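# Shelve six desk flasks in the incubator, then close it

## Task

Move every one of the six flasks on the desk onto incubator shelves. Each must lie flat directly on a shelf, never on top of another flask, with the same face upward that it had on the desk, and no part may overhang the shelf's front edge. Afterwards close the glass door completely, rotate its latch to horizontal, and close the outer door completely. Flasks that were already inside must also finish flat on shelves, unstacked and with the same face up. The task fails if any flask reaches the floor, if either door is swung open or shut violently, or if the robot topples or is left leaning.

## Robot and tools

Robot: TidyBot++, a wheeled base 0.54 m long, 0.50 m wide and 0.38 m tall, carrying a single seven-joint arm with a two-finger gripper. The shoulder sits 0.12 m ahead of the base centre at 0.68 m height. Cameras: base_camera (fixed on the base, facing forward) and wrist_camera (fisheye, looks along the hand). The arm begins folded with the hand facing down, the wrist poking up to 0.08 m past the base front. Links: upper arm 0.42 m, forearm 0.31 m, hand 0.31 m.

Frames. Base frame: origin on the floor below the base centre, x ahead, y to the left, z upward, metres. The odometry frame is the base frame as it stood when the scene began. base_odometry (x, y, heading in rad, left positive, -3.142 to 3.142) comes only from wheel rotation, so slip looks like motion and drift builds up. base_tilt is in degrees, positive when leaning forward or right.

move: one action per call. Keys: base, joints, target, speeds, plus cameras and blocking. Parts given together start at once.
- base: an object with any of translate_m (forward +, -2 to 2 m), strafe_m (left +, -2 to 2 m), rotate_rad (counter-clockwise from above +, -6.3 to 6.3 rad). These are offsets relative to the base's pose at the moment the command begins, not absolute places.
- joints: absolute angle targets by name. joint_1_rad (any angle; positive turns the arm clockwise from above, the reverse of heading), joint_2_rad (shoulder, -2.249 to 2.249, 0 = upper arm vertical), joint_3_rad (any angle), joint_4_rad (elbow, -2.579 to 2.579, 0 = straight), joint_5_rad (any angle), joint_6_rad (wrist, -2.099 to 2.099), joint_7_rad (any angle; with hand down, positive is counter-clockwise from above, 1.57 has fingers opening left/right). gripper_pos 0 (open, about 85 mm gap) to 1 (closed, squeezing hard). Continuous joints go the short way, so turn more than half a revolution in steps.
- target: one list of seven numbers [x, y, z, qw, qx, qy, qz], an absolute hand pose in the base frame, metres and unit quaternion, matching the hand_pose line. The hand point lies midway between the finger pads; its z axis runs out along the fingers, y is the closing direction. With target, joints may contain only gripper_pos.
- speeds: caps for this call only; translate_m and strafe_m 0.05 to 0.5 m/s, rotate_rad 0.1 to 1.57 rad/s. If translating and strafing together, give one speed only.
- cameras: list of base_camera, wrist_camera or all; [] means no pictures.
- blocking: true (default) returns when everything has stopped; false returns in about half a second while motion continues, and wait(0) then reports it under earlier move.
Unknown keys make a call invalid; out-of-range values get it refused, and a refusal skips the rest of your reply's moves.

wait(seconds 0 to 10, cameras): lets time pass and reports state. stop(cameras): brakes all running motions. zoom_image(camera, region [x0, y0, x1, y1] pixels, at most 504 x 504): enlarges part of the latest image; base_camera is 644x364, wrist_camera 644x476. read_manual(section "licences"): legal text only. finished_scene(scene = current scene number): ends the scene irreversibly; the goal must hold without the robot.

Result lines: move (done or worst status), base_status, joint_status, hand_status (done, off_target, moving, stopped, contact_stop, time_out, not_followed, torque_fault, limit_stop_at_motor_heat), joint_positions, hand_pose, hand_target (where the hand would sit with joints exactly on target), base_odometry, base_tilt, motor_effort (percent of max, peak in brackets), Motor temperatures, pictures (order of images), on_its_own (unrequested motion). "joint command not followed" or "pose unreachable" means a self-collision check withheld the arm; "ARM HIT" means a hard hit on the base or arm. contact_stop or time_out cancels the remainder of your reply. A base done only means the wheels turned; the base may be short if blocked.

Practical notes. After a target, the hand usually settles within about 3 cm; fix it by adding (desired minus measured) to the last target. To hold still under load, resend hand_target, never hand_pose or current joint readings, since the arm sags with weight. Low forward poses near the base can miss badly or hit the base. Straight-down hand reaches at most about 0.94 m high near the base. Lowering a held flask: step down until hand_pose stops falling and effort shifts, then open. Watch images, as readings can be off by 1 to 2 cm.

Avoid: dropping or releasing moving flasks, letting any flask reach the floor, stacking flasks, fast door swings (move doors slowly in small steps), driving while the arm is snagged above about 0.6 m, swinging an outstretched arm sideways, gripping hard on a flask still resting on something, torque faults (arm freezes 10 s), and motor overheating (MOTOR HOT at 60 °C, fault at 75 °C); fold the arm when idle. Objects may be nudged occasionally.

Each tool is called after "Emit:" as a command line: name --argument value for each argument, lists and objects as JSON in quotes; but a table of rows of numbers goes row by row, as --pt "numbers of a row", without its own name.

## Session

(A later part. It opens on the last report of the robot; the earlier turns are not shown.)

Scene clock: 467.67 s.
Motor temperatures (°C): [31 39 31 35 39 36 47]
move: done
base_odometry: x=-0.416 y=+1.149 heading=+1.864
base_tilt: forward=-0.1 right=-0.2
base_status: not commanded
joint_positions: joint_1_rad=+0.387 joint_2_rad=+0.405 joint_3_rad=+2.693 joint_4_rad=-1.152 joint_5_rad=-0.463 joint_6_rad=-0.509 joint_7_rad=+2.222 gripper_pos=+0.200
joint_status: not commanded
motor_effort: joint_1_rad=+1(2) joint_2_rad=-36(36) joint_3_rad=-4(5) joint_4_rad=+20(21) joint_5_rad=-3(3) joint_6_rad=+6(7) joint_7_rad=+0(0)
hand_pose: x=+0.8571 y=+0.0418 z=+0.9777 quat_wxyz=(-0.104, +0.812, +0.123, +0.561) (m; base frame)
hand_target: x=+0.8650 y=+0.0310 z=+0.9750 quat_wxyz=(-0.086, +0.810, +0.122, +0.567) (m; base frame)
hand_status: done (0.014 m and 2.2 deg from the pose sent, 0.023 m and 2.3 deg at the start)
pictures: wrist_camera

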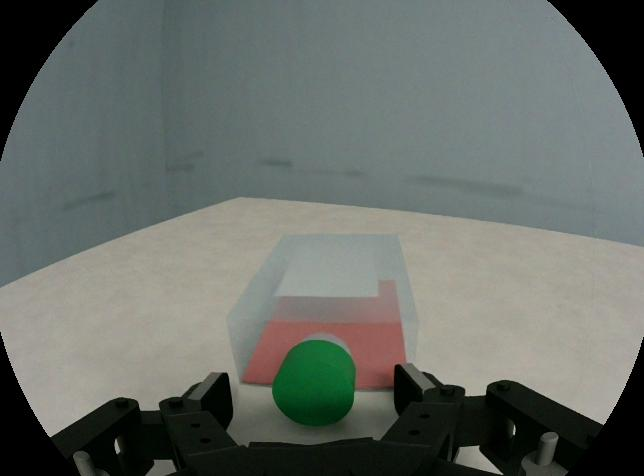

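Ready: col 315, row 383.

Emit:
move --joints '{"gripper_pos": 0.66}' --cameras '[]'

Emit:
move --joints '{"gripper_pos": 0.9}' --cameras '["wrist_camera"]'

Scene clock: 468.67 s.
Motor temperatures (°C): [31 39 31 35 39 36 47]
move: done
base_odometry: x=-0.416 y=+1.149 heading=+1.864
base_tilt: forward=-0.1 right=-0.2
base_status: not commanded
joint_positions: joint_1_rad=+0.387 joint_2_rad=+0.405 joint_3_rad=+2.693 joint_4_rad=-1.152 joint_5_rad=-0.463 joint_6_rad=-0.509 joint_7_rad=+2.222 gripper_pos=+0.652
joint_status: all done
motor_effort: joint_1_rad=+1(2) joint_2_rad=-35(36) joint_3_rad=-4(4) joint_4_rad=+21(21) joint_5_rad=-2(3) joint_6_rad=+6(7) joint_7_rad=+0(0)
hand_pose: x=+0.8571 y=+0.0418 z=+0.9779 quat_wxyz=(-0.104, +0.812, +0.123, +0.561) (m; base frame)
hand_target: x=+0.8650 y=+0.0310 z=+0.9750 quat_wxyz=(-0.086, +0.810, +0.122, +0.567) (m; base frame)
hand_status: not commanded
pictures: none
No camera images: "cameras" was empty.

Scene clock: 469.33 s.
Motor temperatures (°C): [31 39 31 35 39 36 47]
move: off_target
base_odometry: x=-0.416 y=+1.149 heading=+1.864
base_tilt: forward=-0.1 right=-0.2
base_status: not commanded
joint_positions: joint_1_rad=+0.387 joint_2_rad=+0.405 joint_3_rad=+2.693 joint_4_rad=-1.152 joint_5_rad=-0.463 joint_6_rad=-0.509 joint_7_rad=+2.222 gripper_pos=+0.684
joint_status: gripper_pos off_target (ended at +0.684, target +0.900)
motor_effort: joint_1_rad=+2(2) joint_2_rad=-35(36) joint_3_rad=-4(4) joint_4_rad=+20(21) joint_5_rad=-3(4) joint_6_rad=+6(6) joint_7_rad=+0(0)
hand_pose: x=+0.8571 y=+0.0417 z=+0.9781 quat_wxyz=(-0.104, +0.812, +0.123, +0.561) (m; base frame)
hand_target: x=+0.8650 y=+0.0310 z=+0.9750 quat_wxyz=(-0.086, +0.810, +0.122, +0.567) (m; base frame)
hand_status: not commanded
pictures: wrist_camera

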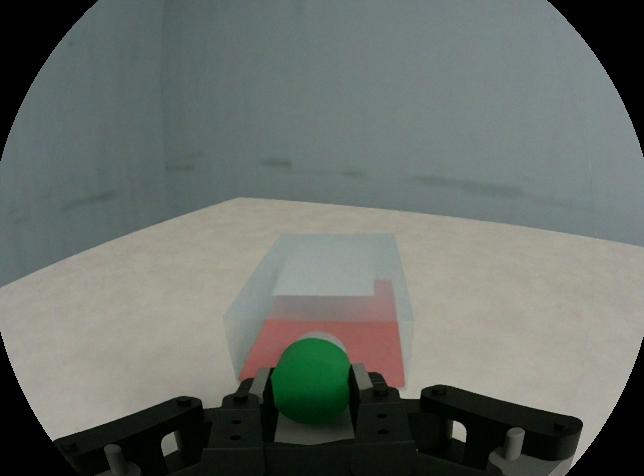

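Lift, then back off.

Emit:
move --target '[0.865, 0.031, 1.03, -0.086, 0.8100, 0.1224, 0.567]' --cameras '["wrist_camera"]'

Emit:
move --base '{"translate_m": -0.35}' --target '[0.68, 0.0, 1.06, -0.03, 0.8160, 0.044, 0.576]' --cameras '["wrist_camera"]'

Scene clock: 470.73 s.
Motor temperatures (°C): [31 39 31 35 39 36 47]
move: done
base_odometry: x=-0.416 y=+1.149 heading=+1.864
base_tilt: forward=-0.1 right=-0.2
base_status: not commanded
joint_positions: joint_1_rad=+0.295 joint_2_rad=+0.416 joint_3_rad=+2.824 joint_4_rad=-0.956 joint_5_rad=-0.461 joint_6_rad=-0.608 joint_7_rad=+2.159 gripper_pos=+0.684
joint_status: not commanded
motor_effort: joint_1_rad=+1(2) joint_2_rad=-38(39) joint_3_rad=-3(4) joint_4_rad=+22(23) joint_5_rad=-3(4) joint_6_rad=+7(8) joint_7_rad=+0(0)
hand_pose: x=+0.8693 y=+0.0329 z=+1.0460 quat_wxyz=(-0.096, +0.794, +0.117, +0.589) (m; base frame)
hand_target: x=+0.8650 y=+0.0310 z=+1.0300 quat_wxyz=(-0.086, +0.810, +0.122, +0.567) (m; base frame)
hand_status: done (0.017 m and 3.4 deg from the pose sent, 0.054 m and 2.2 deg at the start)
pictures: wrist_camera

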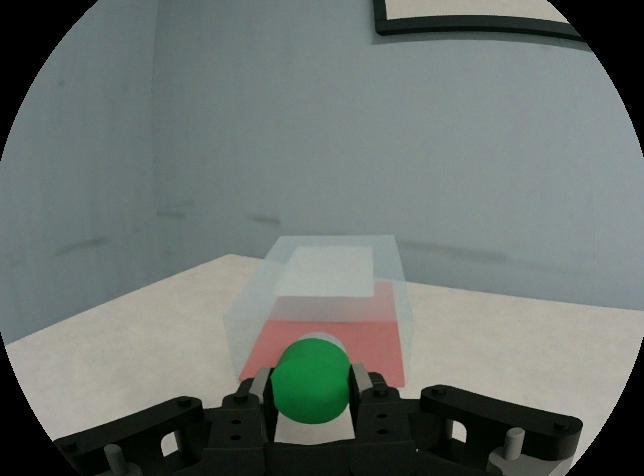

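Scene clock: 472.73 s.
Motor temperatures (°C): [31 39 31 35 39 36 47]
move: done
base_odometry: x=-0.315 y=+0.814 heading=+1.864
base_tilt: forward=-0.1 right=-0.2
base_status: done
joint_positions: joint_1_rad=-0.056 joint_2_rad=-0.096 joint_3_rad=+3.290 joint_4_rad=-1.441 joint_5_rad=-0.397 joint_6_rad=-0.609 joint_7_rad=+1.979 gripper_pos=+0.684
joint_status: not commanded
motor_effort: joint_1_rad=+2(3) joint_2_rad=-20(42) joint_3_rad=+0(4) joint_4_rad=+22(23) joint_5_rad=-3(4) joint_6_rad=+8(9) joint_7_rad=+0(0)
hand_pose: x=+0.6766 y=+0.0138 z=+1.0685 quat_wxyz=(-0.048, +0.813, +0.054, +0.577) (m; base frame)
hand_target: x=+0.6800 y=+0.0000 z=+1.0600 quat_wxyz=(-0.030, +0.816, +0.044, +0.576) (m; base frame)
hand_status: done (0.017 m and 2.4 deg from the pose sent, 0.193 m and 11.6 deg at the start)
pictures: wrist_camera

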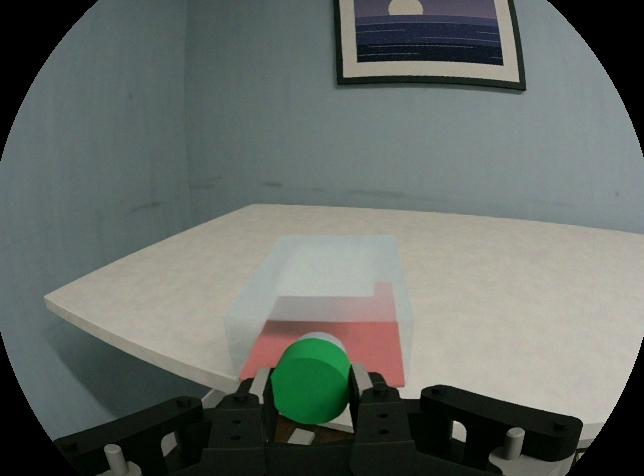

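Emit:
move --base '{"translate_m": -0.77, "strafe_m": -0.013, "rotate_rad": -1.889}' --speeds '{"rotate_rad": 0.8}' --target '[0.64, -0.02, 1.05, -0.012, 0.815, -0.018, 0.580]' --cameras '["wrist_camera"]'

Scene clock: 476.47 s.
Motor temperatures (°C): [31 39 31 35 39 36 47]
move: done
base_odometry: x=-0.080 y=+0.081 heading=-0.024
base_tilt: forward=-0.1 right=-0.2
base_status: done
joint_positions: joint_1_rad=-0.041 joint_2_rad=-0.171 joint_3_rad=+3.245 joint_4_rad=-1.571 joint_5_rad=-0.143 joint_6_rad=-0.574 joint_7_rad=+1.676 gripper_pos=+0.684
joint_status: not commanded
motor_effort: joint_1_rad=+1(3) joint_2_rad=-17(24) joint_3_rad=+0(3) joint_4_rad=+22(23) joint_5_rad=-1(3) joint_6_rad=+9(9) joint_7_rad=+0(0)
hand_pose: x=+0.6449 y=-0.0123 z=+1.0298 quat_wxyz=(-0.027, +0.832, -0.015, +0.553) (m; base frame)
hand_target: x=+0.6400 y=-0.0200 z=+1.0500 quat_wxyz=(-0.012, +0.815, -0.018, +0.580) (m; base frame)
hand_status: done (0.022 m and 4.0 deg from the pose sent, 0.053 m and 9.2 deg at the start)
pictures: wrist_camera

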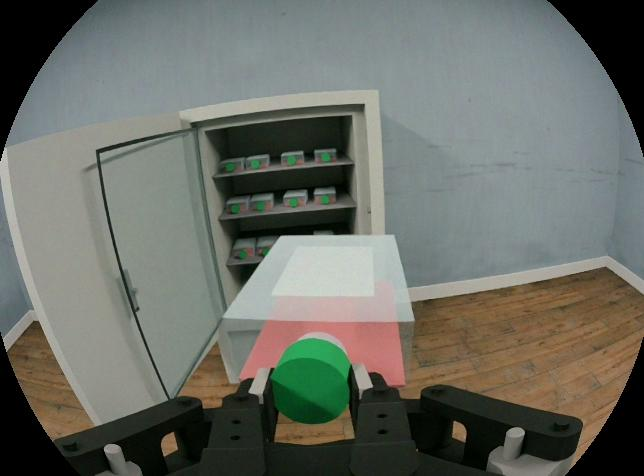

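Emit:
move --target '[0.66, -0.02, 0.85, -0.028, 0.825, 0.0, 0.565]' --base '{"translate_m": 0.6, "strafe_m": 0.085}' --cameras '["wrist_camera"]'

Emit:
move --target '[0.67, -0.02, 0.675, -0.028, 0.825, 0.012, 0.565]' --cameras '["wrist_camera"]'

Scene clock: 482.80 s.
Motor temperatures (°C): [31 39 31 35 39 36 47]
move: done
base_odometry: x=+0.522 y=+0.151 heading=-0.025
base_tilt: forward=-0.1 right=-0.2
base_status: done
joint_positions: joint_1_rad=-0.885 joint_2_rad=-0.164 joint_3_rad=+4.048 joint_4_rad=-2.102 joint_5_rad=+0.178 joint_6_rad=+0.025 joint_7_rad=+1.461 gripper_pos=+0.684
joint_status: not commanded
motor_effort: joint_1_rad=+2(3) joint_2_rad=-9(18) joint_3_rad=-3(3) joint_4_rad=+20(22) joint_5_rad=+0(2) joint_6_rad=+8(9) joint_7_rad=+0(0)
hand_pose: x=+0.6571 y=-0.0220 z=+0.8474 quat_wxyz=(-0.033, +0.834, -0.012, +0.551) (m; base frame)
hand_target: x=+0.6600 y=-0.0200 z=+0.8500 quat_wxyz=(-0.028, +0.825, +0.000, +0.565) (m; base frame)
hand_status: done (0.004 m and 2.4 deg from the pose sent, 0.181 m and 2.3 deg at the start)
pictures: wrist_camera

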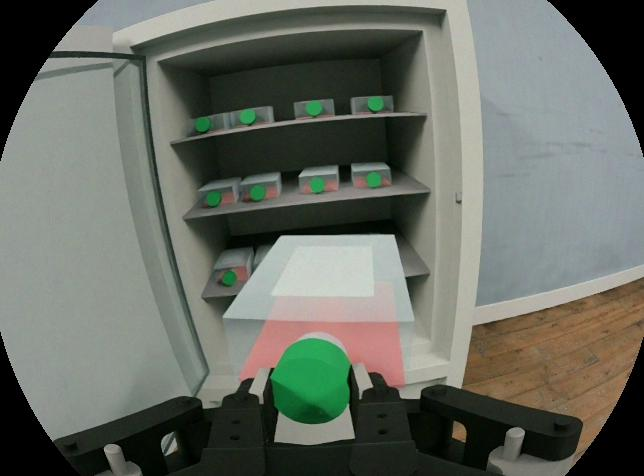

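Scene clock: 485.57 s.
Motor temperatures (°C): [31 38 31 35 39 36 47]
move: off_target
base_odometry: x=+0.522 y=+0.151 heading=-0.025
base_tilt: forward=-0.1 right=-0.2
base_status: not commanded
joint_positions: joint_1_rad=-1.870 joint_2_rad=-0.732 joint_3_rad=+4.769 joint_4_rad=-2.434 joint_5_rad=-0.692 joint_6_rad=+0.784 joint_7_rad=+2.704 gripper_pos=+0.684
joint_status: not commanded
motor_effort: joint_1_rad=+1(3) joint_2_rad=+19(19) joint_3_rad=-10(11) joint_4_rad=+11(21) joint_5_rad=+5(5) joint_6_rad=+3(9) joint_7_rad=+0(0)
hand_pose: x=+0.6362 y=-0.0476 z=+0.6715 quat_wxyz=(-0.007, +0.858, +0.000, +0.514) (m; base frame)
hand_target: x=+0.6295 y=-0.0621 z=+0.6583 quat_wxyz=(+0.015, +0.865, -0.009, +0.501) (m; base frame)
hand_status: off_target (0.044 m and 7.4 deg from the pose sent, 0.173 m and 3.3 deg at the start)
pictures: wrist_camera

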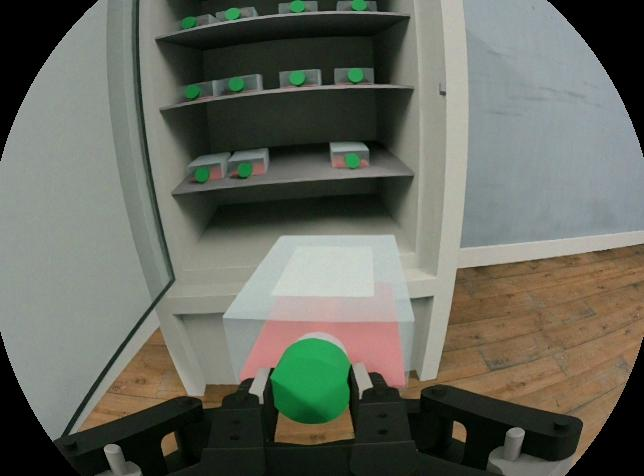

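Emit:
move --target '[0.66, -0.02, 0.85, -0.028, 0.825, 0.012, 0.565]' --cameras '[]'

Emit:
move --target '[0.72, -0.02, 1.02, -0.028, 0.825, 0.012, 0.565]' --cameras '[]'

Emit:
move --target '[0.78, -0.02, 0.85, -0.028, 0.825, 0.012, 0.565]' --cameras '["wrist_camera"]'

Scene clock: 488.53 s.
Motor temperatures (°C): [31 38 31 35 39 36 47]
move: done
base_odometry: x=+0.522 y=+0.151 heading=-0.025
base_tilt: forward=-0.1 right=-0.2
base_status: not commanded
joint_positions: joint_1_rad=-0.990 joint_2_rad=-0.194 joint_3_rad=+4.155 joint_4_rad=-2.129 joint_5_rad=+0.153 joint_6_rad=+0.124 joint_7_rad=+1.526 gripper_pos=+0.684
joint_status: not commanded
motor_effort: joint_1_rad=+1(3) joint_2_rad=-7(19) joint_3_rad=-3(11) joint_4_rad=+20(20) joint_5_rad=+0(6) joint_6_rad=+9(9) joint_7_rad=+0(0)
hand_pose: x=+0.6617 y=-0.0250 z=+0.8614 quat_wxyz=(-0.039, +0.812, -0.005, +0.582) (m; base frame)
hand_target: x=+0.6600 y=-0.0200 z=+0.8500 quat_wxyz=(-0.028, +0.825, +0.012, +0.565) (m; base frame)
hand_status: done (0.013 m and 3.4 deg from the pose sent, 0.182 m and 7.4 deg at the start)
pictures: none
No camera images: "cameras" was empty.

Scene clock: 490.87 s.
Motor temperatures (°C): [31 38 31 35 39 36 47]
move: done
base_odometry: x=+0.522 y=+0.151 heading=-0.025
base_tilt: forward=-0.1 right=-0.2
base_status: not commanded
joint_positions: joint_1_rad=+0.030 joint_2_rad=-0.013 joint_3_rad=+3.243 joint_4_rad=-1.485 joint_5_rad=-0.312 joint_6_rad=-0.451 joint_7_rad=+1.902 gripper_pos=+0.684
joint_status: not commanded
motor_effort: joint_1_rad=+2(2) joint_2_rad=-24(24) joint_3_rad=+0(3) joint_4_rad=+22(22) joint_5_rad=-2(2) joint_6_rad=+8(10) joint_7_rad=+0(0)
hand_pose: x=+0.7195 y=-0.0361 z=+1.0325 quat_wxyz=(-0.003, +0.814, +0.005, +0.581) (m; base frame)
hand_target: x=+0.7200 y=-0.0200 z=+1.0200 quat_wxyz=(-0.028, +0.825, +0.012, +0.565) (m; base frame)
hand_status: done (0.020 m and 3.7 deg from the pose sent, 0.169 m and 3.4 deg at the start)
pictures: none
No camera images: "cameras" was empty.

Scene clock: 493.10 s.
Motor temperatures (°C): [31 38 31 35 39 36 47]
move: done
base_odometry: x=+0.522 y=+0.151 heading=-0.025
base_tilt: forward=-0.1 right=-0.2
base_status: not commanded
joint_positions: joint_1_rad=+0.573 joint_2_rad=+0.253 joint_3_rad=+2.559 joint_4_rad=-1.757 joint_5_rad=+0.088 joint_6_rad=-0.008 joint_7_rad=+1.584 gripper_pos=+0.684
joint_status: not commanded
motor_effort: joint_1_rad=+2(2) joint_2_rad=-28(31) joint_3_rad=-3(3) joint_4_rad=+20(22) joint_5_rad=+0(2) joint_6_rad=+9(9) joint_7_rad=+0(0)
hand_pose: x=+0.7769 y=-0.0234 z=+0.8483 quat_wxyz=(-0.028, +0.834, +0.002, +0.551) (m; base frame)
hand_target: x=+0.7800 y=-0.0200 z=+0.8500 quat_wxyz=(-0.028, +0.825, +0.012, +0.565) (m; base frame)
hand_status: done (0.005 m and 2.3 deg from the pose sent, 0.193 m and 3.7 deg at the start)
pictures: wrist_camera

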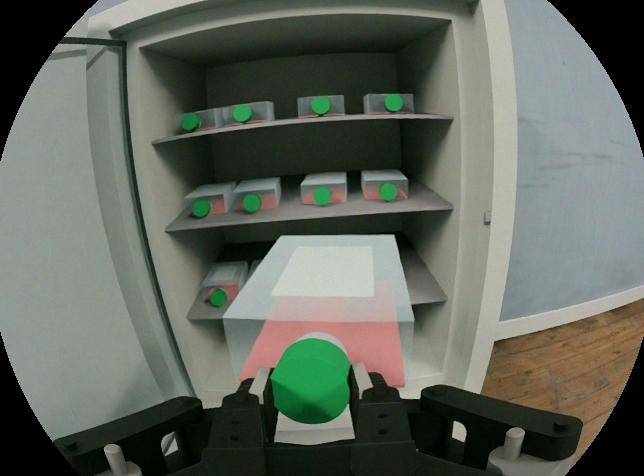

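Emit:
move --target '[0.78, -0.02, 0.68, -0.028, 0.825, 0.012, 0.565]' --cameras '["wrist_camera"]'

Scene clock: 495.23 s.
Motor temperatures (°C): [31 38 31 35 39 36 47]
move: done
base_odometry: x=+0.522 y=+0.151 heading=-0.025
base_tilt: forward=-0.1 right=-0.2
base_status: not commanded
joint_positions: joint_1_rad=+0.206 joint_2_rad=+0.494 joint_3_rad=+3.008 joint_4_rad=-2.041 joint_5_rad=+0.154 joint_6_rad=+0.552 joint_7_rad=+1.505 gripper_pos=+0.684
joint_status: not commanded
motor_effort: joint_1_rad=+2(2) joint_2_rad=-35(37) joint_3_rad=-2(3) joint_4_rad=+15(20) joint_5_rad=-1(1) joint_6_rad=+8(9) joint_7_rad=+0(0)
hand_pose: x=+0.7797 y=-0.0318 z=+0.6731 quat_wxyz=(-0.018, +0.835, -0.005, +0.550) (m; base frame)
hand_target: x=+0.7800 y=-0.0200 z=+0.6800 quat_wxyz=(-0.028, +0.825, +0.012, +0.565) (m; base frame)
hand_status: done (0.014 m and 3.1 deg from the pose sent, 0.168 m and 2.3 deg at the start)
pictures: wrist_camera

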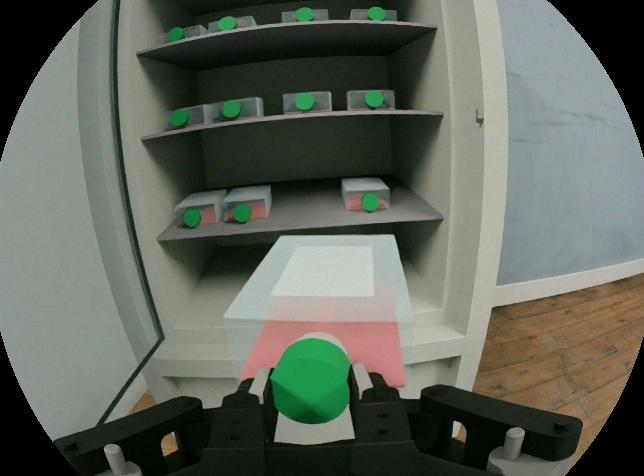

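Emit:
move --target '[0.76, 0.008, 0.68, -0.028, 0.825, 0.012, 0.565]' --base '{"translate_m": 0.2, "strafe_m": 0.015}' --cameras '["wrist_camera"]'

Scene clock: 497.87 s.
Motor temperatures (°C): [31 38 31 35 39 36 47]
move: done
base_odometry: x=+0.723 y=+0.161 heading=-0.024
base_tilt: forward=-0.1 right=-0.2
base_status: done
joint_positions: joint_1_rad=+0.088 joint_2_rad=+0.489 joint_3_rad=+3.063 joint_4_rad=-2.118 joint_5_rad=+0.149 joint_6_rad=+0.593 joint_7_rad=+1.504 gripper_pos=+0.684
joint_status: not commanded
motor_effort: joint_1_rad=+1(4) joint_2_rad=-34(36) joint_3_rad=-2(3) joint_4_rad=+13(16) joint_5_rad=+0(2) joint_6_rad=+9(9) joint_7_rad=+0(0)
hand_pose: x=+0.7561 y=+0.0168 z=+0.6505 quat_wxyz=(-0.031, +0.844, +0.029, +0.534) (m; base frame)
hand_target: x=+0.7600 y=+0.0080 z=+0.6800 quat_wxyz=(-0.028, +0.825, +0.012, +0.565) (m; base frame)
hand_status: done (0.031 m and 4.6 deg from the pose sent, 0.045 m and 3.1 deg at the start)
pictures: wrist_camera

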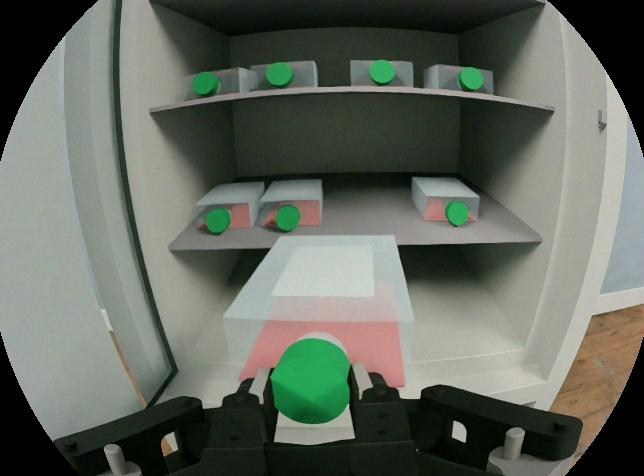

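Emit:
move --target '[0.76, -0.018, 0.70, -0.028, 0.825, 0.012, 0.565]' --cameras '["wrist_camera"]'

Scene clock: 499.63 s.
Motor temperatures (°C): [31 38 31 35 39 36 47]
move: done
base_odometry: x=+0.723 y=+0.161 heading=-0.024
base_tilt: forward=-0.1 right=-0.2
base_status: not commanded
joint_positions: joint_1_rad=+0.198 joint_2_rad=+0.449 joint_3_rad=+3.033 joint_4_rad=-2.105 joint_5_rad=+0.178 joint_6_rad=+0.593 joint_7_rad=+1.481 gripper_pos=+0.684
joint_status: not commanded
motor_effort: joint_1_rad=+1(3) joint_2_rad=-33(34) joint_3_rad=-1(3) joint_4_rad=+15(15) joint_5_rad=-1(1) joint_6_rad=+9(9) joint_7_rad=+0(0)
hand_pose: x=+0.7603 y=-0.0320 z=+0.6827 quat_wxyz=(-0.017, +0.830, -0.003, +0.557) (m; base frame)
hand_target: x=+0.7600 y=-0.0180 z=+0.7000 quat_wxyz=(-0.028, +0.825, +0.012, +0.565) (m; base frame)
hand_status: done (0.022 m and 2.4 deg from the pose sent, 0.061 m and 4.6 deg at the start)
pictures: wrist_camera

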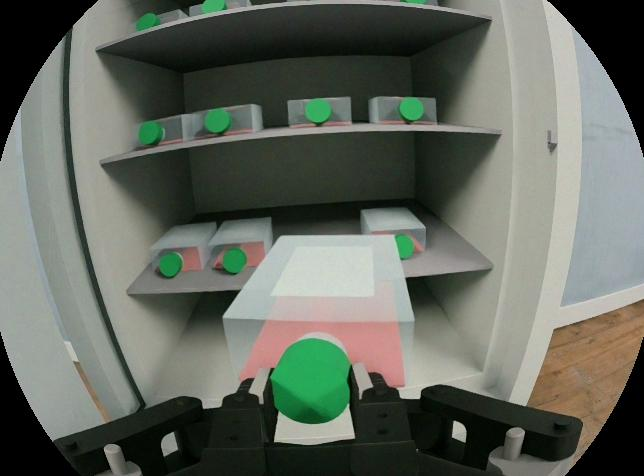

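Emit:
move --target '[0.74, -0.008, 0.69, -0.028, 0.825, 0.012, 0.565]' --base '{"translate_m": 0.15}' --speeds '{"translate_m": 0.2}' --cameras '["wrist_camera"]'

Scene clock: 501.43 s.
Motor temperatures (°C): [31 38 31 35 39 36 47]
move: done
base_odometry: x=+0.873 y=+0.158 heading=-0.024
base_tilt: forward=-0.1 right=-0.2
base_status: done
joint_positions: joint_1_rad=+0.162 joint_2_rad=+0.436 joint_3_rad=+3.041 joint_4_rad=-2.169 joint_5_rad=+0.178 joint_6_rad=+0.606 joint_7_rad=+1.481 gripper_pos=+0.684
joint_status: not commanded
motor_effort: joint_1_rad=+1(2) joint_2_rad=-32(33) joint_3_rad=-2(2) joint_4_rad=+13(16) joint_5_rad=-1(2) joint_6_rad=+8(9) joint_7_rad=+0(0)
hand_pose: x=+0.7379 y=-0.0107 z=+0.6654 quat_wxyz=(-0.026, +0.841, +0.010, +0.541) (m; base frame)
hand_target: x=+0.7400 y=-0.0080 z=+0.6900 quat_wxyz=(-0.028, +0.825, +0.012, +0.565) (m; base frame)
hand_status: done (0.025 m and 3.3 deg from the pose sent, 0.032 m and 2.4 deg at the start)
pictures: wrist_camera

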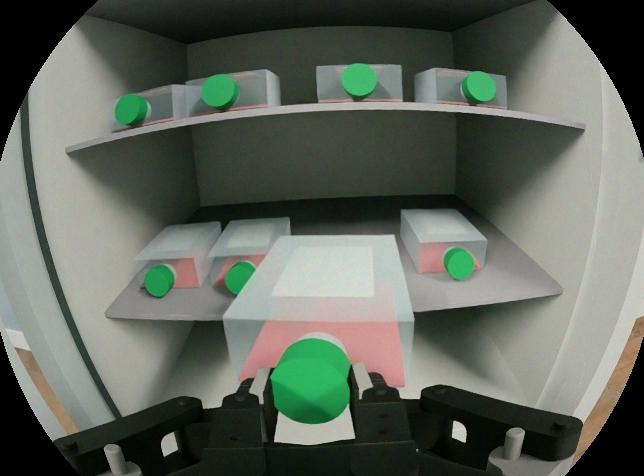

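Emit:
move --target '[0.745, -0.02, 0.69, -0.028, 0.825, 0.012, 0.565]' --base '{"translate_m": 0.1}' --speeds '{"translate_m": 0.2}' --cameras '["wrist_camera"]'

Scene clock: 503.00 s.
Motor temperatures (°C): [31 38 31 35 39 36 46]
move: done
base_odometry: x=+0.973 y=+0.156 heading=-0.023
base_tilt: forward=-0.1 right=-0.2
base_status: done
joint_positions: joint_1_rad=+0.203 joint_2_rad=+0.436 joint_3_rad=+3.033 joint_4_rad=-2.160 joint_5_rad=+0.190 joint_6_rad=+0.606 joint_7_rad=+1.479 gripper_pos=+0.684
joint_status: not commanded
motor_effort: joint_1_rad=+2(3) joint_2_rad=-32(34) joint_3_rad=-1(3) joint_4_rad=+14(15) joint_5_rad=+0(1) joint_6_rad=+9(9) joint_7_rad=+0(0)
hand_pose: x=+0.7406 y=-0.0296 z=+0.6699 quat_wxyz=(-0.018, +0.838, +0.000, +0.545) (m; base frame)
hand_target: x=+0.7450 y=-0.0200 z=+0.6900 quat_wxyz=(-0.028, +0.825, +0.012, +0.565) (m; base frame)
hand_status: done (0.023 m and 3.2 deg from the pose sent, 0.027 m and 3.3 deg at the start)
pictures: wrist_camera

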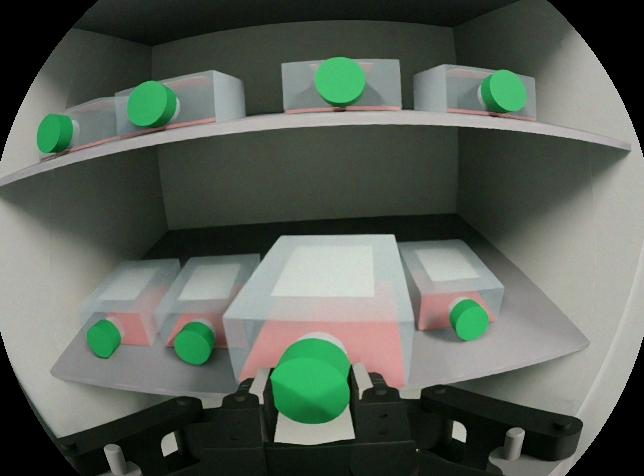

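Emit:
move --target '[0.815, -0.024, 0.68, -0.028, 0.825, 0.012, 0.565]' --cameras '["wrist_camera"]'

Emit:
move --target '[0.877, -0.026, 0.665, -0.028, 0.825, 0.012, 0.565]' --cameras '["wrist_camera"]'

Scene clock: 504.73 s.
Motor temperatures (°C): [31 39 31 35 39 36 46]
move: done
base_odometry: x=+0.973 y=+0.156 heading=-0.023
base_tilt: forward=-0.1 right=-0.2
base_status: not commanded
joint_positions: joint_1_rad=+0.203 joint_2_rad=+0.548 joint_3_rad=+3.017 joint_4_rad=-1.950 joint_5_rad=+0.190 joint_6_rad=+0.589 joint_7_rad=+1.479 gripper_pos=+0.684
joint_status: not commanded
motor_effort: joint_1_rad=+1(2) joint_2_rad=-37(38) joint_3_rad=-2(2) joint_4_rad=+15(16) joint_5_rad=-1(1) joint_6_rad=+9(9) joint_7_rad=+0(0)
hand_pose: x=+0.8167 y=-0.0338 z=+0.6896 quat_wxyz=(-0.022, +0.815, +0.000, +0.580) (m; base frame)
hand_target: x=+0.8150 y=-0.0240 z=+0.6800 quat_wxyz=(-0.028, +0.825, +0.012, +0.565) (m; base frame)
hand_status: done (0.014 m and 2.6 deg from the pose sent, 0.075 m and 3.2 deg at the start)
pictures: wrist_camera

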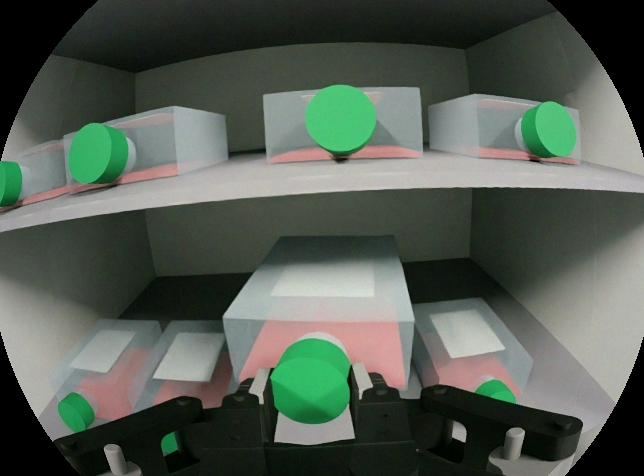

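Scene clock: 505.97 s.
Motor temperatures (°C): [31 39 31 35 39 36 46]
move: done
base_odometry: x=+0.973 y=+0.156 heading=-0.023
base_tilt: forward=-0.1 right=-0.2
base_status: not commanded
joint_positions: joint_1_rad=+0.203 joint_2_rad=+0.679 joint_3_rad=+3.000 joint_4_rad=-1.748 joint_5_rad=+0.190 joint_6_rad=+0.514 joint_7_rad=+1.479 gripper_pos=+0.684
joint_status: not commanded
motor_effort: joint_1_rad=+2(2) joint_2_rad=-42(44) joint_3_rad=-2(3) joint_4_rad=+16(17) joint_5_rad=-1(1) joint_6_rad=+8(9) joint_7_rad=+0(0)
hand_pose: x=+0.8788 y=-0.0392 z=+0.6732 quat_wxyz=(-0.026, +0.815, -0.006, +0.580) (m; base frame)
hand_target: x=+0.8770 y=-0.0260 z=+0.6650 quat_wxyz=(-0.028, +0.825, +0.012, +0.565) (m; base frame)
hand_status: done (0.016 m and 2.9 deg from the pose sent, 0.066 m and 2.6 deg at the start)
pictures: wrist_camera

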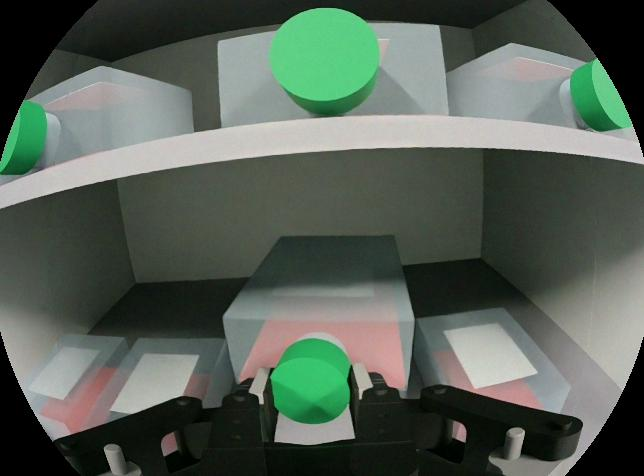

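Emit:
move --target '[0.877, -0.026, 0.648, -0.028, 0.825, 0.012, 0.565]' --cameras '[]'

Emit:
move --target '[0.877, -0.026, 0.634, -0.028, 0.825, 0.012, 0.565]' --cameras '["wrist_camera"]'

Scene clock: 507.10 s.
Motor temperatures (°C): [31 39 31 35 39 36 46]
move: done
base_odometry: x=+0.973 y=+0.156 heading=-0.023
base_tilt: forward=-0.1 right=-0.2
base_status: not commanded
joint_positions: joint_1_rad=+0.202 joint_2_rad=+0.710 joint_3_rad=+3.000 joint_4_rad=-1.748 joint_5_rad=+0.190 joint_6_rad=+0.514 joint_7_rad=+1.479 gripper_pos=+0.684
joint_status: not commanded
motor_effort: joint_1_rad=+2(2) joint_2_rad=-43(44) joint_3_rad=-3(3) joint_4_rad=+15(16) joint_5_rad=-1(1) joint_6_rad=+9(9) joint_7_rad=+0(0)
hand_pose: x=+0.8782 y=-0.0383 z=+0.6495 quat_wxyz=(-0.029, +0.823, -0.008, +0.567) (m; base frame)
hand_target: x=+0.8770 y=-0.0260 z=+0.6480 quat_wxyz=(-0.028, +0.825, +0.012, +0.565) (m; base frame)
hand_status: done (0.012 m and 2.3 deg from the pose sent, 0.029 m and 2.9 deg at the start)
pictures: none
No camera images: "cameras" was empty.

Scene clock: 507.83 s.
Motor temperatures (°C): [31 39 31 35 39 36 46]
move: done
base_odometry: x=+0.973 y=+0.156 heading=-0.023
base_tilt: forward=-0.1 right=-0.2
base_status: not commanded
joint_positions: joint_1_rad=+0.197 joint_2_rad=+0.735 joint_3_rad=+3.001 joint_4_rad=-1.748 joint_5_rad=+0.190 joint_6_rad=+0.521 joint_7_rad=+1.479 gripper_pos=+0.684
joint_status: not commanded
motor_effort: joint_1_rad=+1(2) joint_2_rad=-43(44) joint_3_rad=-3(3) joint_4_rad=+16(16) joint_5_rad=+0(1) joint_6_rad=+9(9) joint_7_rad=+0(0)
hand_pose: x=+0.8782 y=-0.0348 z=+0.6333 quat_wxyz=(-0.032, +0.828, -0.008, +0.560) (m; base frame)
hand_target: x=+0.8770 y=-0.0260 z=+0.6340 quat_wxyz=(-0.028, +0.825, +0.012, +0.565) (m; base frame)
hand_status: done (0.009 m and 2.4 deg from the pose sent, 0.020 m and 2.3 deg at the start)
pictures: wrist_camera

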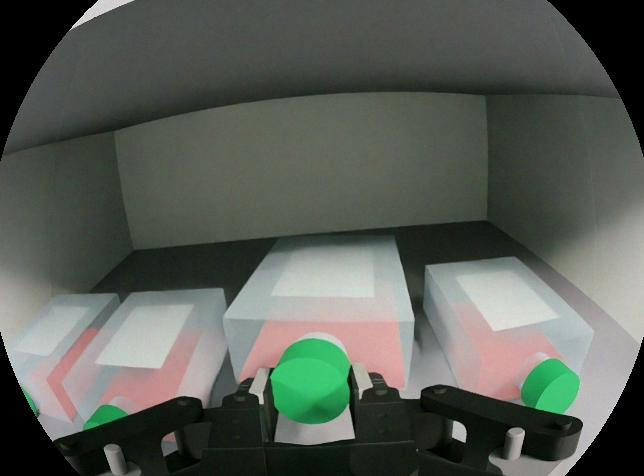

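Emit:
move --target '[0.877, -0.032, 0.62, -0.028, 0.825, 0.012, 0.565]' --cameras '["wrist_camera"]'

Emit:
move --target '[0.877, -0.032, 0.61, -0.028, 0.825, 0.012, 0.565]' --cameras '[]'

Emit:
move --target '[0.877, -0.032, 0.601, -0.028, 0.825, 0.012, 0.565]' --cameras '["wrist_camera"]'

Scene clock: 508.93 s.
Motor temperatures (°C): [31 39 31 35 39 36 46]
move: done
base_odometry: x=+0.973 y=+0.156 heading=-0.023
base_tilt: forward=-0.1 right=-0.2
base_status: not commanded
joint_positions: joint_1_rad=+0.198 joint_2_rad=+0.763 joint_3_rad=+3.001 joint_4_rad=-1.749 joint_5_rad=+0.190 joint_6_rad=+0.537 joint_7_rad=+1.479 gripper_pos=+0.684
joint_status: not commanded
motor_effort: joint_1_rad=+2(2) joint_2_rad=-43(45) joint_3_rad=-3(3) joint_4_rad=+15(16) joint_5_rad=+0(1) joint_6_rad=+9(9) joint_7_rad=+0(0)
hand_pose: x=+0.8780 y=-0.0348 z=+0.6157 quat_wxyz=(-0.034, +0.832, -0.010, +0.554) (m; base frame)
hand_target: x=+0.8770 y=-0.0320 z=+0.6200 quat_wxyz=(-0.028, +0.825, +0.012, +0.565) (m; base frame)
hand_status: done (0.005 m and 3.0 deg from the pose sent, 0.014 m and 2.4 deg at the start)
pictures: wrist_camera

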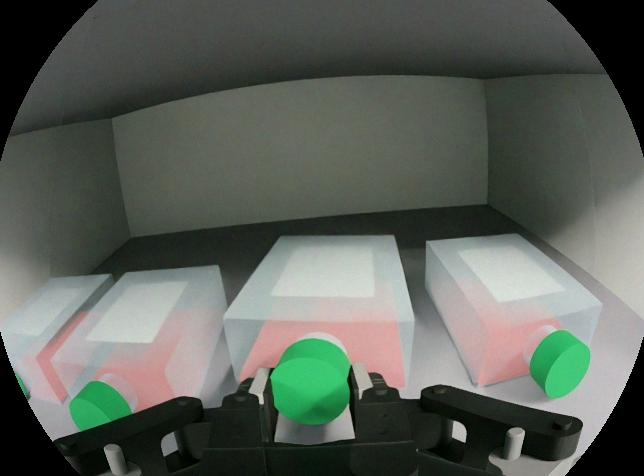

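Scene clock: 509.60 s.
Motor temperatures (°C): [31 39 31 35 39 36 46]
move: done
base_odometry: x=+0.973 y=+0.156 heading=-0.023
base_tilt: forward=-0.1 right=-0.2
base_status: not commanded
joint_positions: joint_1_rad=+0.198 joint_2_rad=+0.781 joint_3_rad=+3.002 joint_4_rad=-1.751 joint_5_rad=+0.190 joint_6_rad=+0.555 joint_7_rad=+1.480 gripper_pos=+0.684
joint_status: not commanded
motor_effort: joint_1_rad=+1(2) joint_2_rad=-44(45) joint_3_rad=-3(3) joint_4_rad=+15(15) joint_5_rad=-1(1) joint_6_rad=+9(9) joint_7_rad=+0(0)
hand_pose: x=+0.8782 y=-0.0344 z=+0.6067 quat_wxyz=(-0.036, +0.832, -0.011, +0.554) (m; base frame)
hand_target: x=+0.8770 y=-0.0320 z=+0.6100 quat_wxyz=(-0.028, +0.825, +0.012, +0.565) (m; base frame)
hand_status: done (0.004 m and 3.2 deg from the pose sent, 0.006 m and 3.0 deg at the start)
pictures: none
No camera images: "cameras" was empty.

Scene clock: 510.20 s.
Motor temperatures (°C): [31 39 31 35 39 36 46]
move: done
base_odometry: x=+0.973 y=+0.156 heading=-0.023
base_tilt: forward=-0.1 right=-0.2
base_status: not commanded
joint_positions: joint_1_rad=+0.198 joint_2_rad=+0.793 joint_3_rad=+3.003 joint_4_rad=-1.751 joint_5_rad=+0.190 joint_6_rad=+0.575 joint_7_rad=+1.481 gripper_pos=+0.684
joint_status: not commanded
motor_effort: joint_1_rad=+1(2) joint_2_rad=-42(44) joint_3_rad=-3(3) joint_4_rad=+14(15) joint_5_rad=+0(1) joint_6_rad=+7(8) joint_7_rad=+0(0)
hand_pose: x=+0.8795 y=-0.0348 z=+0.6029 quat_wxyz=(-0.037, +0.830, -0.011, +0.557) (m; base frame)
hand_target: x=+0.8770 y=-0.0320 z=+0.6010 quat_wxyz=(-0.028, +0.825, +0.012, +0.565) (m; base frame)
hand_status: done (0.004 m and 3.0 deg from the pose sent, 0.006 m and 3.2 deg at the start)
pictures: wrist_camera

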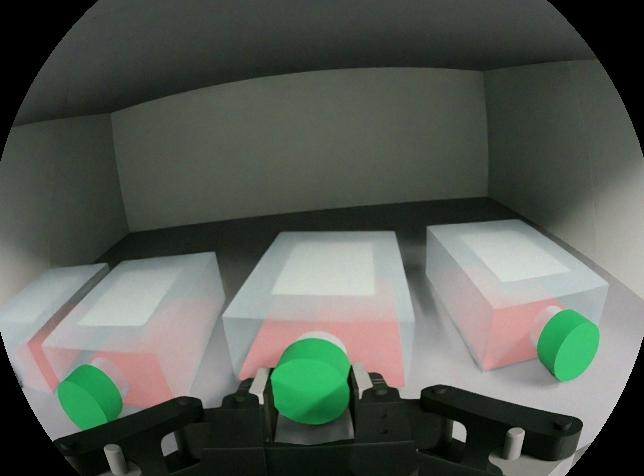

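Emit:
move --target '[0.877, -0.032, 0.593, -0.028, 0.825, 0.012, 0.565]' --cameras '[]'

Emit:
move --joints '{"gripper_pos": 0.45}' --cameras '["wrist_camera"]'

Scene clock: 511.00 s.
Motor temperatures (°C): [31 39 31 35 39 36 46]
move: done
base_odometry: x=+0.973 y=+0.156 heading=-0.023
base_tilt: forward=-0.1 right=-0.2
base_status: not commanded
joint_positions: joint_1_rad=+0.198 joint_2_rad=+0.805 joint_3_rad=+3.004 joint_4_rad=-1.751 joint_5_rad=+0.190 joint_6_rad=+0.595 joint_7_rad=+1.483 gripper_pos=+0.684
joint_status: not commanded
motor_effort: joint_1_rad=+1(2) joint_2_rad=-42(43) joint_3_rad=-3(3) joint_4_rad=+13(14) joint_5_rad=-1(1) joint_6_rad=+7(8) joint_7_rad=+0(0)
hand_pose: x=+0.8808 y=-0.0351 z=+0.5998 quat_wxyz=(-0.037, +0.827, -0.011, +0.560) (m; base frame)
hand_target: x=+0.8770 y=-0.0320 z=+0.5930 quat_wxyz=(-0.028, +0.825, +0.012, +0.565) (m; base frame)
hand_status: done (0.008 m and 2.9 deg from the pose sent, 0.011 m and 3.0 deg at the start)
pictures: none
No camera images: "cameras" was empty.

Scene clock: 511.80 s.
Motor temperatures (°C): [31 39 31 35 39 36 46]
move: done
base_odometry: x=+0.973 y=+0.156 heading=-0.023
base_tilt: forward=-0.1 right=-0.2
base_status: not commanded
joint_positions: joint_1_rad=+0.198 joint_2_rad=+0.808 joint_3_rad=+3.004 joint_4_rad=-1.753 joint_5_rad=+0.190 joint_6_rad=+0.595 joint_7_rad=+1.483 gripper_pos=+0.450
joint_status: all done
motor_effort: joint_1_rad=+1(2) joint_2_rad=-43(43) joint_3_rad=-3(3) joint_4_rad=+14(14) joint_5_rad=+0(1) joint_6_rad=+8(8) joint_7_rad=+0(0)
hand_pose: x=+0.8801 y=-0.0349 z=+0.5968 quat_wxyz=(-0.037, +0.829, -0.011, +0.558) (m; base frame)
hand_target: x=+0.8770 y=-0.0320 z=+0.5930 quat_wxyz=(-0.028, +0.825, +0.012, +0.565) (m; base frame)
hand_status: not commanded
pictures: wrist_camera

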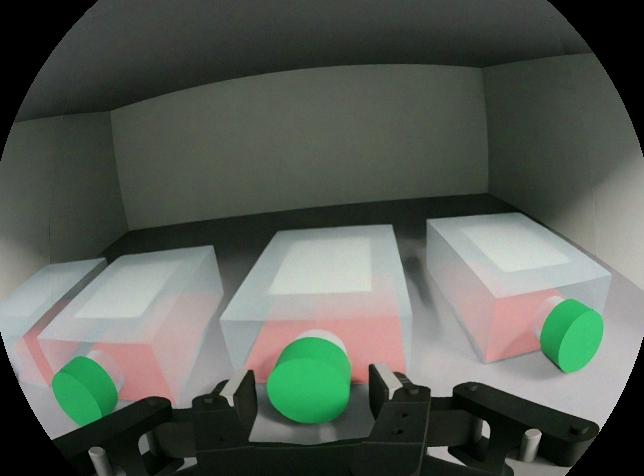

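Emit:
move --target '[0.80, -0.034, 0.62, -0.028, 0.82, 0.012, 0.572]' --cameras '["wrist_camera"]'

Emit:
move --base '{"translate_m": -0.65}' --cameras '["wrist_camera"]'

Emit:
move --target '[0.5, 0, 1.15, 0, 0.93, 0, 0.3676]' --joints '{"gripper_pos": 0.98}' --cameras '["wrist_camera"]'

Scene clock: 513.47 s.
Motor temperatures (°C): [31 39 31 35 39 36 46]
move: done
base_odometry: x=+0.973 y=+0.156 heading=-0.023
base_tilt: forward=-0.1 right=-0.2
base_status: not commanded
joint_positions: joint_1_rad=+0.205 joint_2_rad=+0.706 joint_3_rad=+3.015 joint_4_rad=-2.021 joint_5_rad=+0.190 joint_6_rad=+0.726 joint_7_rad=+1.483 gripper_pos=+0.450
joint_status: not commanded
motor_effort: joint_1_rad=+1(2) joint_2_rad=-37(42) joint_3_rad=-3(3) joint_4_rad=+11(14) joint_5_rad=-1(1) joint_6_rad=+8(8) joint_7_rad=+0(1)
hand_pose: x=+0.7987 y=-0.0254 z=+0.5905 quat_wxyz=(-0.043, +0.838, -0.010, +0.543) (m; base frame)
hand_target: x=+0.8000 y=-0.0340 z=+0.6200 quat_wxyz=(-0.028, +0.820, +0.012, +0.572) (m; base frame)
hand_status: done (0.031 m and 5.0 deg from the pose sent, 0.083 m and 3.4 deg at the start)
pictures: wrist_camera

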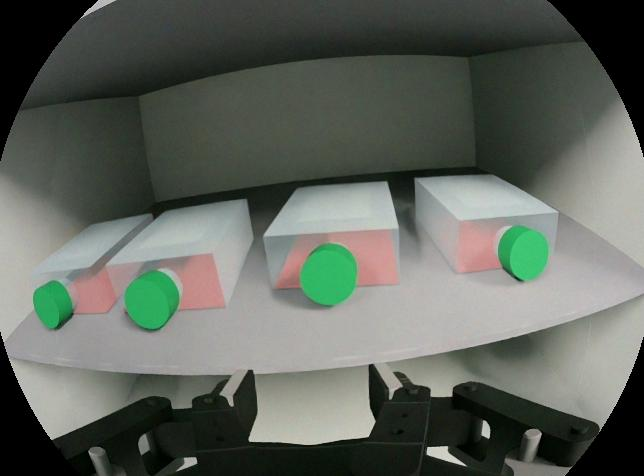

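Scene clock: 516.20 s.
Motor temperatures (°C): [31 39 31 35 39 36 46]
move: done
base_odometry: x=+0.323 y=+0.171 heading=-0.023
base_tilt: forward=-0.1 right=-0.2
base_status: done
joint_positions: joint_1_rad=+0.211 joint_2_rad=+0.699 joint_3_rad=+3.018 joint_4_rad=-2.026 joint_5_rad=+0.190 joint_6_rad=+0.732 joint_7_rad=+1.483 gripper_pos=+0.450
joint_status: not commanded
motor_effort: joint_1_rad=+2(4) joint_2_rad=-37(39) joint_3_rad=-2(4) joint_4_rad=+11(13) joint_5_rad=-1(1) joint_6_rad=+8(8) joint_7_rad=+0(0)
hand_pose: x=+0.7978 y=-0.0308 z=+0.5945 quat_wxyz=(-0.040, +0.836, -0.013, +0.546) (m; base frame)
hand_target: x=+0.8000 y=-0.0340 z=+0.6200 quat_wxyz=(-0.028, +0.820, +0.012, +0.572) (m; base frame)
hand_status: not commanded
pictures: wrist_camera

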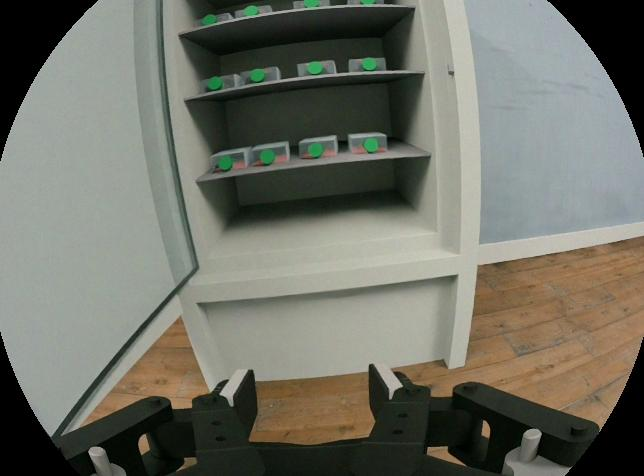

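Scene clock: 519.80 s.
Motor temperatures (°C): [31 39 31 35 39 36 46]
move: done
base_odometry: x=+0.323 y=+0.171 heading=-0.023
base_tilt: forward=-0.1 right=-0.2
base_status: not commanded
joint_positions: joint_1_rad=-0.015 joint_2_rad=+0.044 joint_3_rad=+3.168 joint_4_rad=-0.474 joint_5_rad=+0.051 joint_6_rad=-1.830 joint_7_rad=+1.538 gripper_pos=+0.980
joint_status: all done
motor_effort: joint_1_rad=+2(2) joint_2_rad=-15(41) joint_3_rad=+0(3) joint_4_rad=+12(21) joint_5_rad=+0(1) joint_6_rad=+6(9) joint_7_rad=+0(0)
hand_pose: x=+0.5149 y=-0.0178 z=+1.1575 quat_wxyz=(+0.017, +0.921, -0.036, +0.387) (m; base frame)
hand_target: x=+0.5000 y=+0.0000 z=+1.1500 quat_wxyz=(+0.000, +0.930, +0.000, +0.368) (m; base frame)
hand_status: done (0.024 m and 5.1 deg from the pose sent, 0.631 m and 23.7 deg at the start)
pictures: wrist_camera

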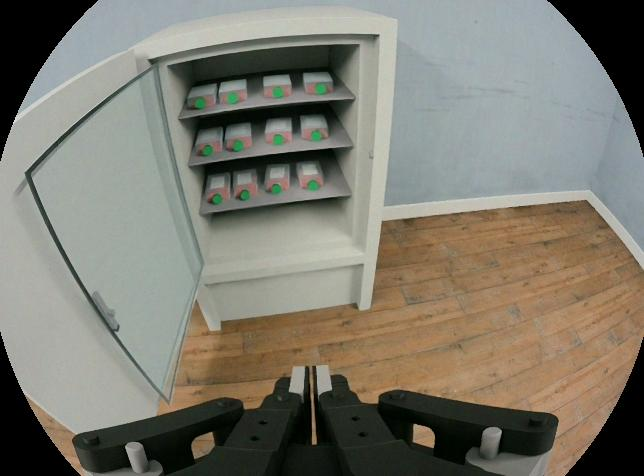

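Emit:
zoom_image --camera "wrist_camera" --region '[0, 40, 260, 460]'

Scaled by 1.200.

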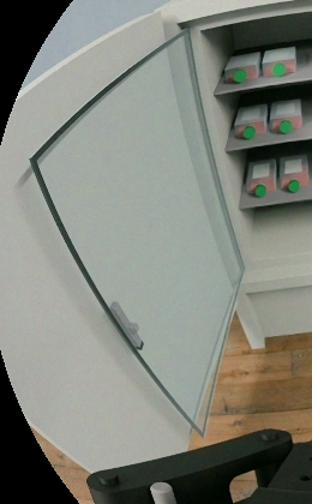

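Emit:
move --base '{"translate_m": -0.2, "strafe_m": 0.33}' --target '[0.6, 0.0, 1.0, 0, 0.80, 0, 0.60]' --cameras '["wrist_camera","base_camera"]'

Scene clock: 524.27 s.
Motor temperatures (°C): [31 39 31 35 39 36 46]
move: done
base_odometry: x=+0.130 y=+0.506 heading=-0.023
base_tilt: forward=-0.1 right=-0.2
base_status: done
joint_positions: joint_1_rad=-0.018 joint_2_rad=-0.294 joint_3_rad=+3.165 joint_4_rad=-1.850 joint_5_rad=+0.047 joint_6_rad=-0.356 joint_7_rad=+1.538 gripper_pos=+0.980
joint_status: not commanded
motor_effort: joint_1_rad=+2(4) joint_2_rad=-12(18) joint_3_rad=+0(2) joint_4_rad=+21(22) joint_5_rad=+0(1) joint_6_rad=+8(9) joint_7_rad=+0(0)
hand_pose: x=+0.6049 y=-0.0081 z=+0.9856 quat_wxyz=(+0.008, +0.817, -0.004, +0.577) (m; base frame)
hand_target: x=+0.6000 y=+0.0000 z=+1.0000 quat_wxyz=(+0.000, +0.800, +0.000, +0.600) (m; base frame)
hand_status: done (0.017 m and 3.4 deg from the pose sent, 0.180 m and 28.5 deg at the start)
pictures: base_camera, wrist_camera

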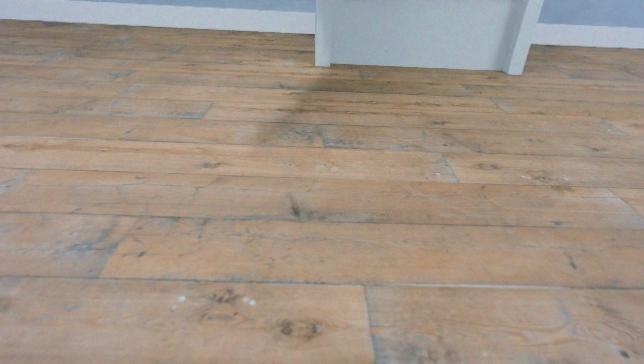

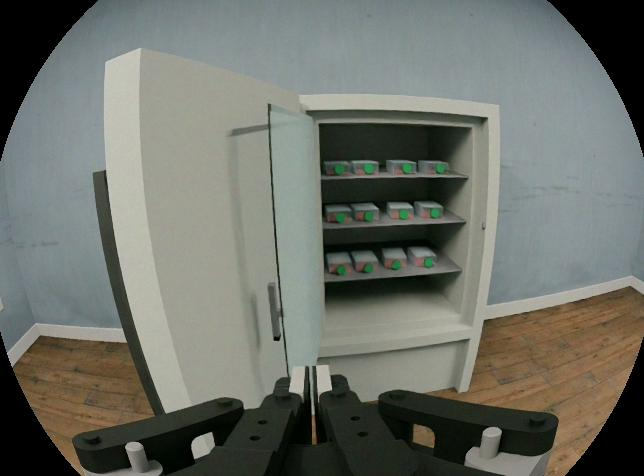

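Emit:
move --base '{"translate_m": 0.1, "strafe_m": 0.14}' --target '[0.75, 0.0, 0.95, 0, 0.80, 0, 0.60]' --cameras '["wrist_camera"]'

Scene clock: 526.60 s.
Motor temperatures (°C): [31 39 31 35 39 36 46]
move: done
base_odometry: x=+0.233 y=+0.644 heading=-0.022
base_tilt: forward=-0.1 right=-0.2
base_status: done
joint_positions: joint_1_rad=+0.009 joint_2_rad=+0.063 joint_3_rad=+3.135 joint_4_rad=-1.723 joint_5_rad=+0.027 joint_6_rad=-0.129 joint_7_rad=+1.569 gripper_pos=+0.980
joint_status: not commanded
motor_effort: joint_1_rad=+2(4) joint_2_rad=-25(29) joint_3_rad=+0(2) joint_4_rad=+21(22) joint_5_rad=+0(1) joint_6_rad=+8(9) joint_7_rad=+0(0)
hand_pose: x=+0.7454 y=-0.0012 z=+0.9295 quat_wxyz=(+0.009, +0.818, +0.008, +0.575) (m; base frame)
hand_target: x=+0.7500 y=+0.0000 z=+0.9500 quat_wxyz=(+0.000, +0.800, +0.000, +0.600) (m; base frame)
hand_status: done (0.021 m and 3.7 deg from the pose sent, 0.150 m and 3.4 deg at the start)
pictures: wrist_camera

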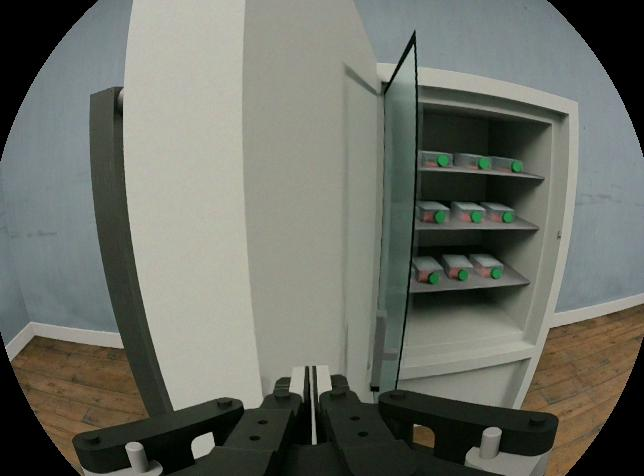

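Emit:
move --base '{"translate_m": 0.12, "strafe_m": -0.04}' --speeds '{"translate_m": 0.1}' --cameras '["wrist_camera"]'

Scene clock: 529.37 s.
Motor temperatures (°C): [31 39 31 35 39 36 46]
move: done
base_odometry: x=+0.353 y=+0.601 heading=-0.022
base_tilt: forward=-0.1 right=-0.2
base_status: done
joint_positions: joint_1_rad=+0.013 joint_2_rad=+0.063 joint_3_rad=+3.134 joint_4_rad=-1.721 joint_5_rad=+0.027 joint_6_rad=-0.125 joint_7_rad=+1.570 gripper_pos=+0.980
joint_status: not commanded
motor_effort: joint_1_rad=+1(3) joint_2_rad=-25(28) joint_3_rad=+0(2) joint_4_rad=+21(22) joint_5_rad=+0(1) joint_6_rad=+8(9) joint_7_rad=+0(0)
hand_pose: x=+0.7463 y=-0.0037 z=+0.9315 quat_wxyz=(+0.010, +0.816, +0.007, +0.578) (m; base frame)
hand_target: x=+0.7500 y=+0.0000 z=+0.9500 quat_wxyz=(+0.000, +0.800, +0.000, +0.600) (m; base frame)
hand_status: not commanded
pictures: wrist_camera

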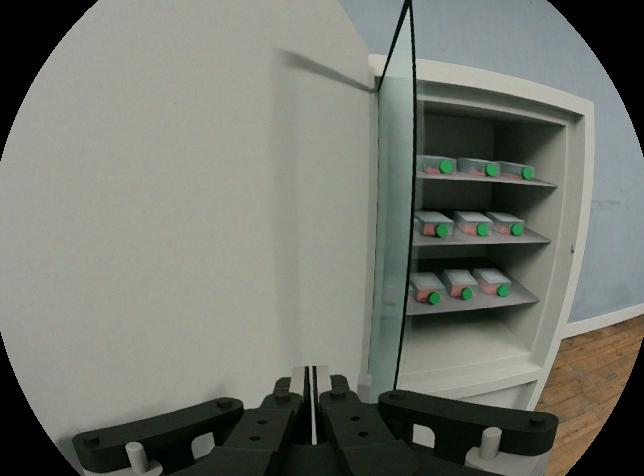

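Emit:
move --base '{"translate_m": 0.1}' --speeds '{"translate_m": 0.1}' --cameras '["wrist_camera"]'

Scene clock: 531.07 s.
Motor temperatures (°C): [31 39 31 35 39 36 46]
move: done
base_odometry: x=+0.453 y=+0.599 heading=-0.022
base_tilt: forward=-0.1 right=-0.2
base_status: done
joint_positions: joint_1_rad=+0.017 joint_2_rad=+0.064 joint_3_rad=+3.134 joint_4_rad=-1.720 joint_5_rad=+0.027 joint_6_rad=-0.124 joint_7_rad=+1.570 gripper_pos=+0.980
joint_status: not commanded
motor_effort: joint_1_rad=+2(3) joint_2_rad=-25(28) joint_3_rad=+0(2) joint_4_rad=+21(22) joint_5_rad=+0(1) joint_6_rad=+8(9) joint_7_rad=+0(0)
hand_pose: x=+0.7468 y=-0.0055 z=+0.9316 quat_wxyz=(+0.011, +0.816, +0.006, +0.578) (m; base frame)
hand_target: x=+0.7500 y=+0.0000 z=+0.9500 quat_wxyz=(+0.000, +0.800, +0.000, +0.600) (m; base frame)
hand_status: not commanded
pictures: wrist_camera

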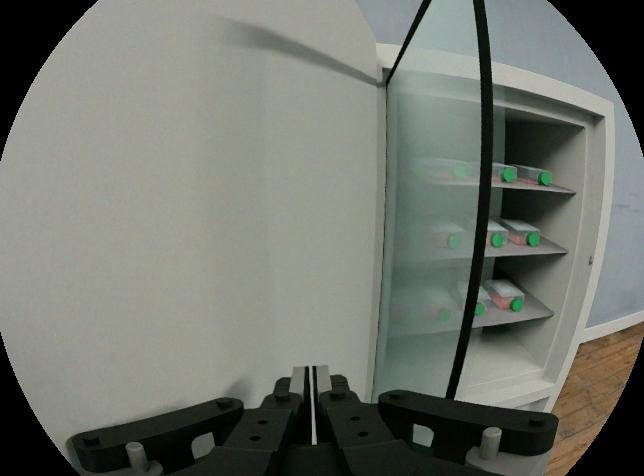

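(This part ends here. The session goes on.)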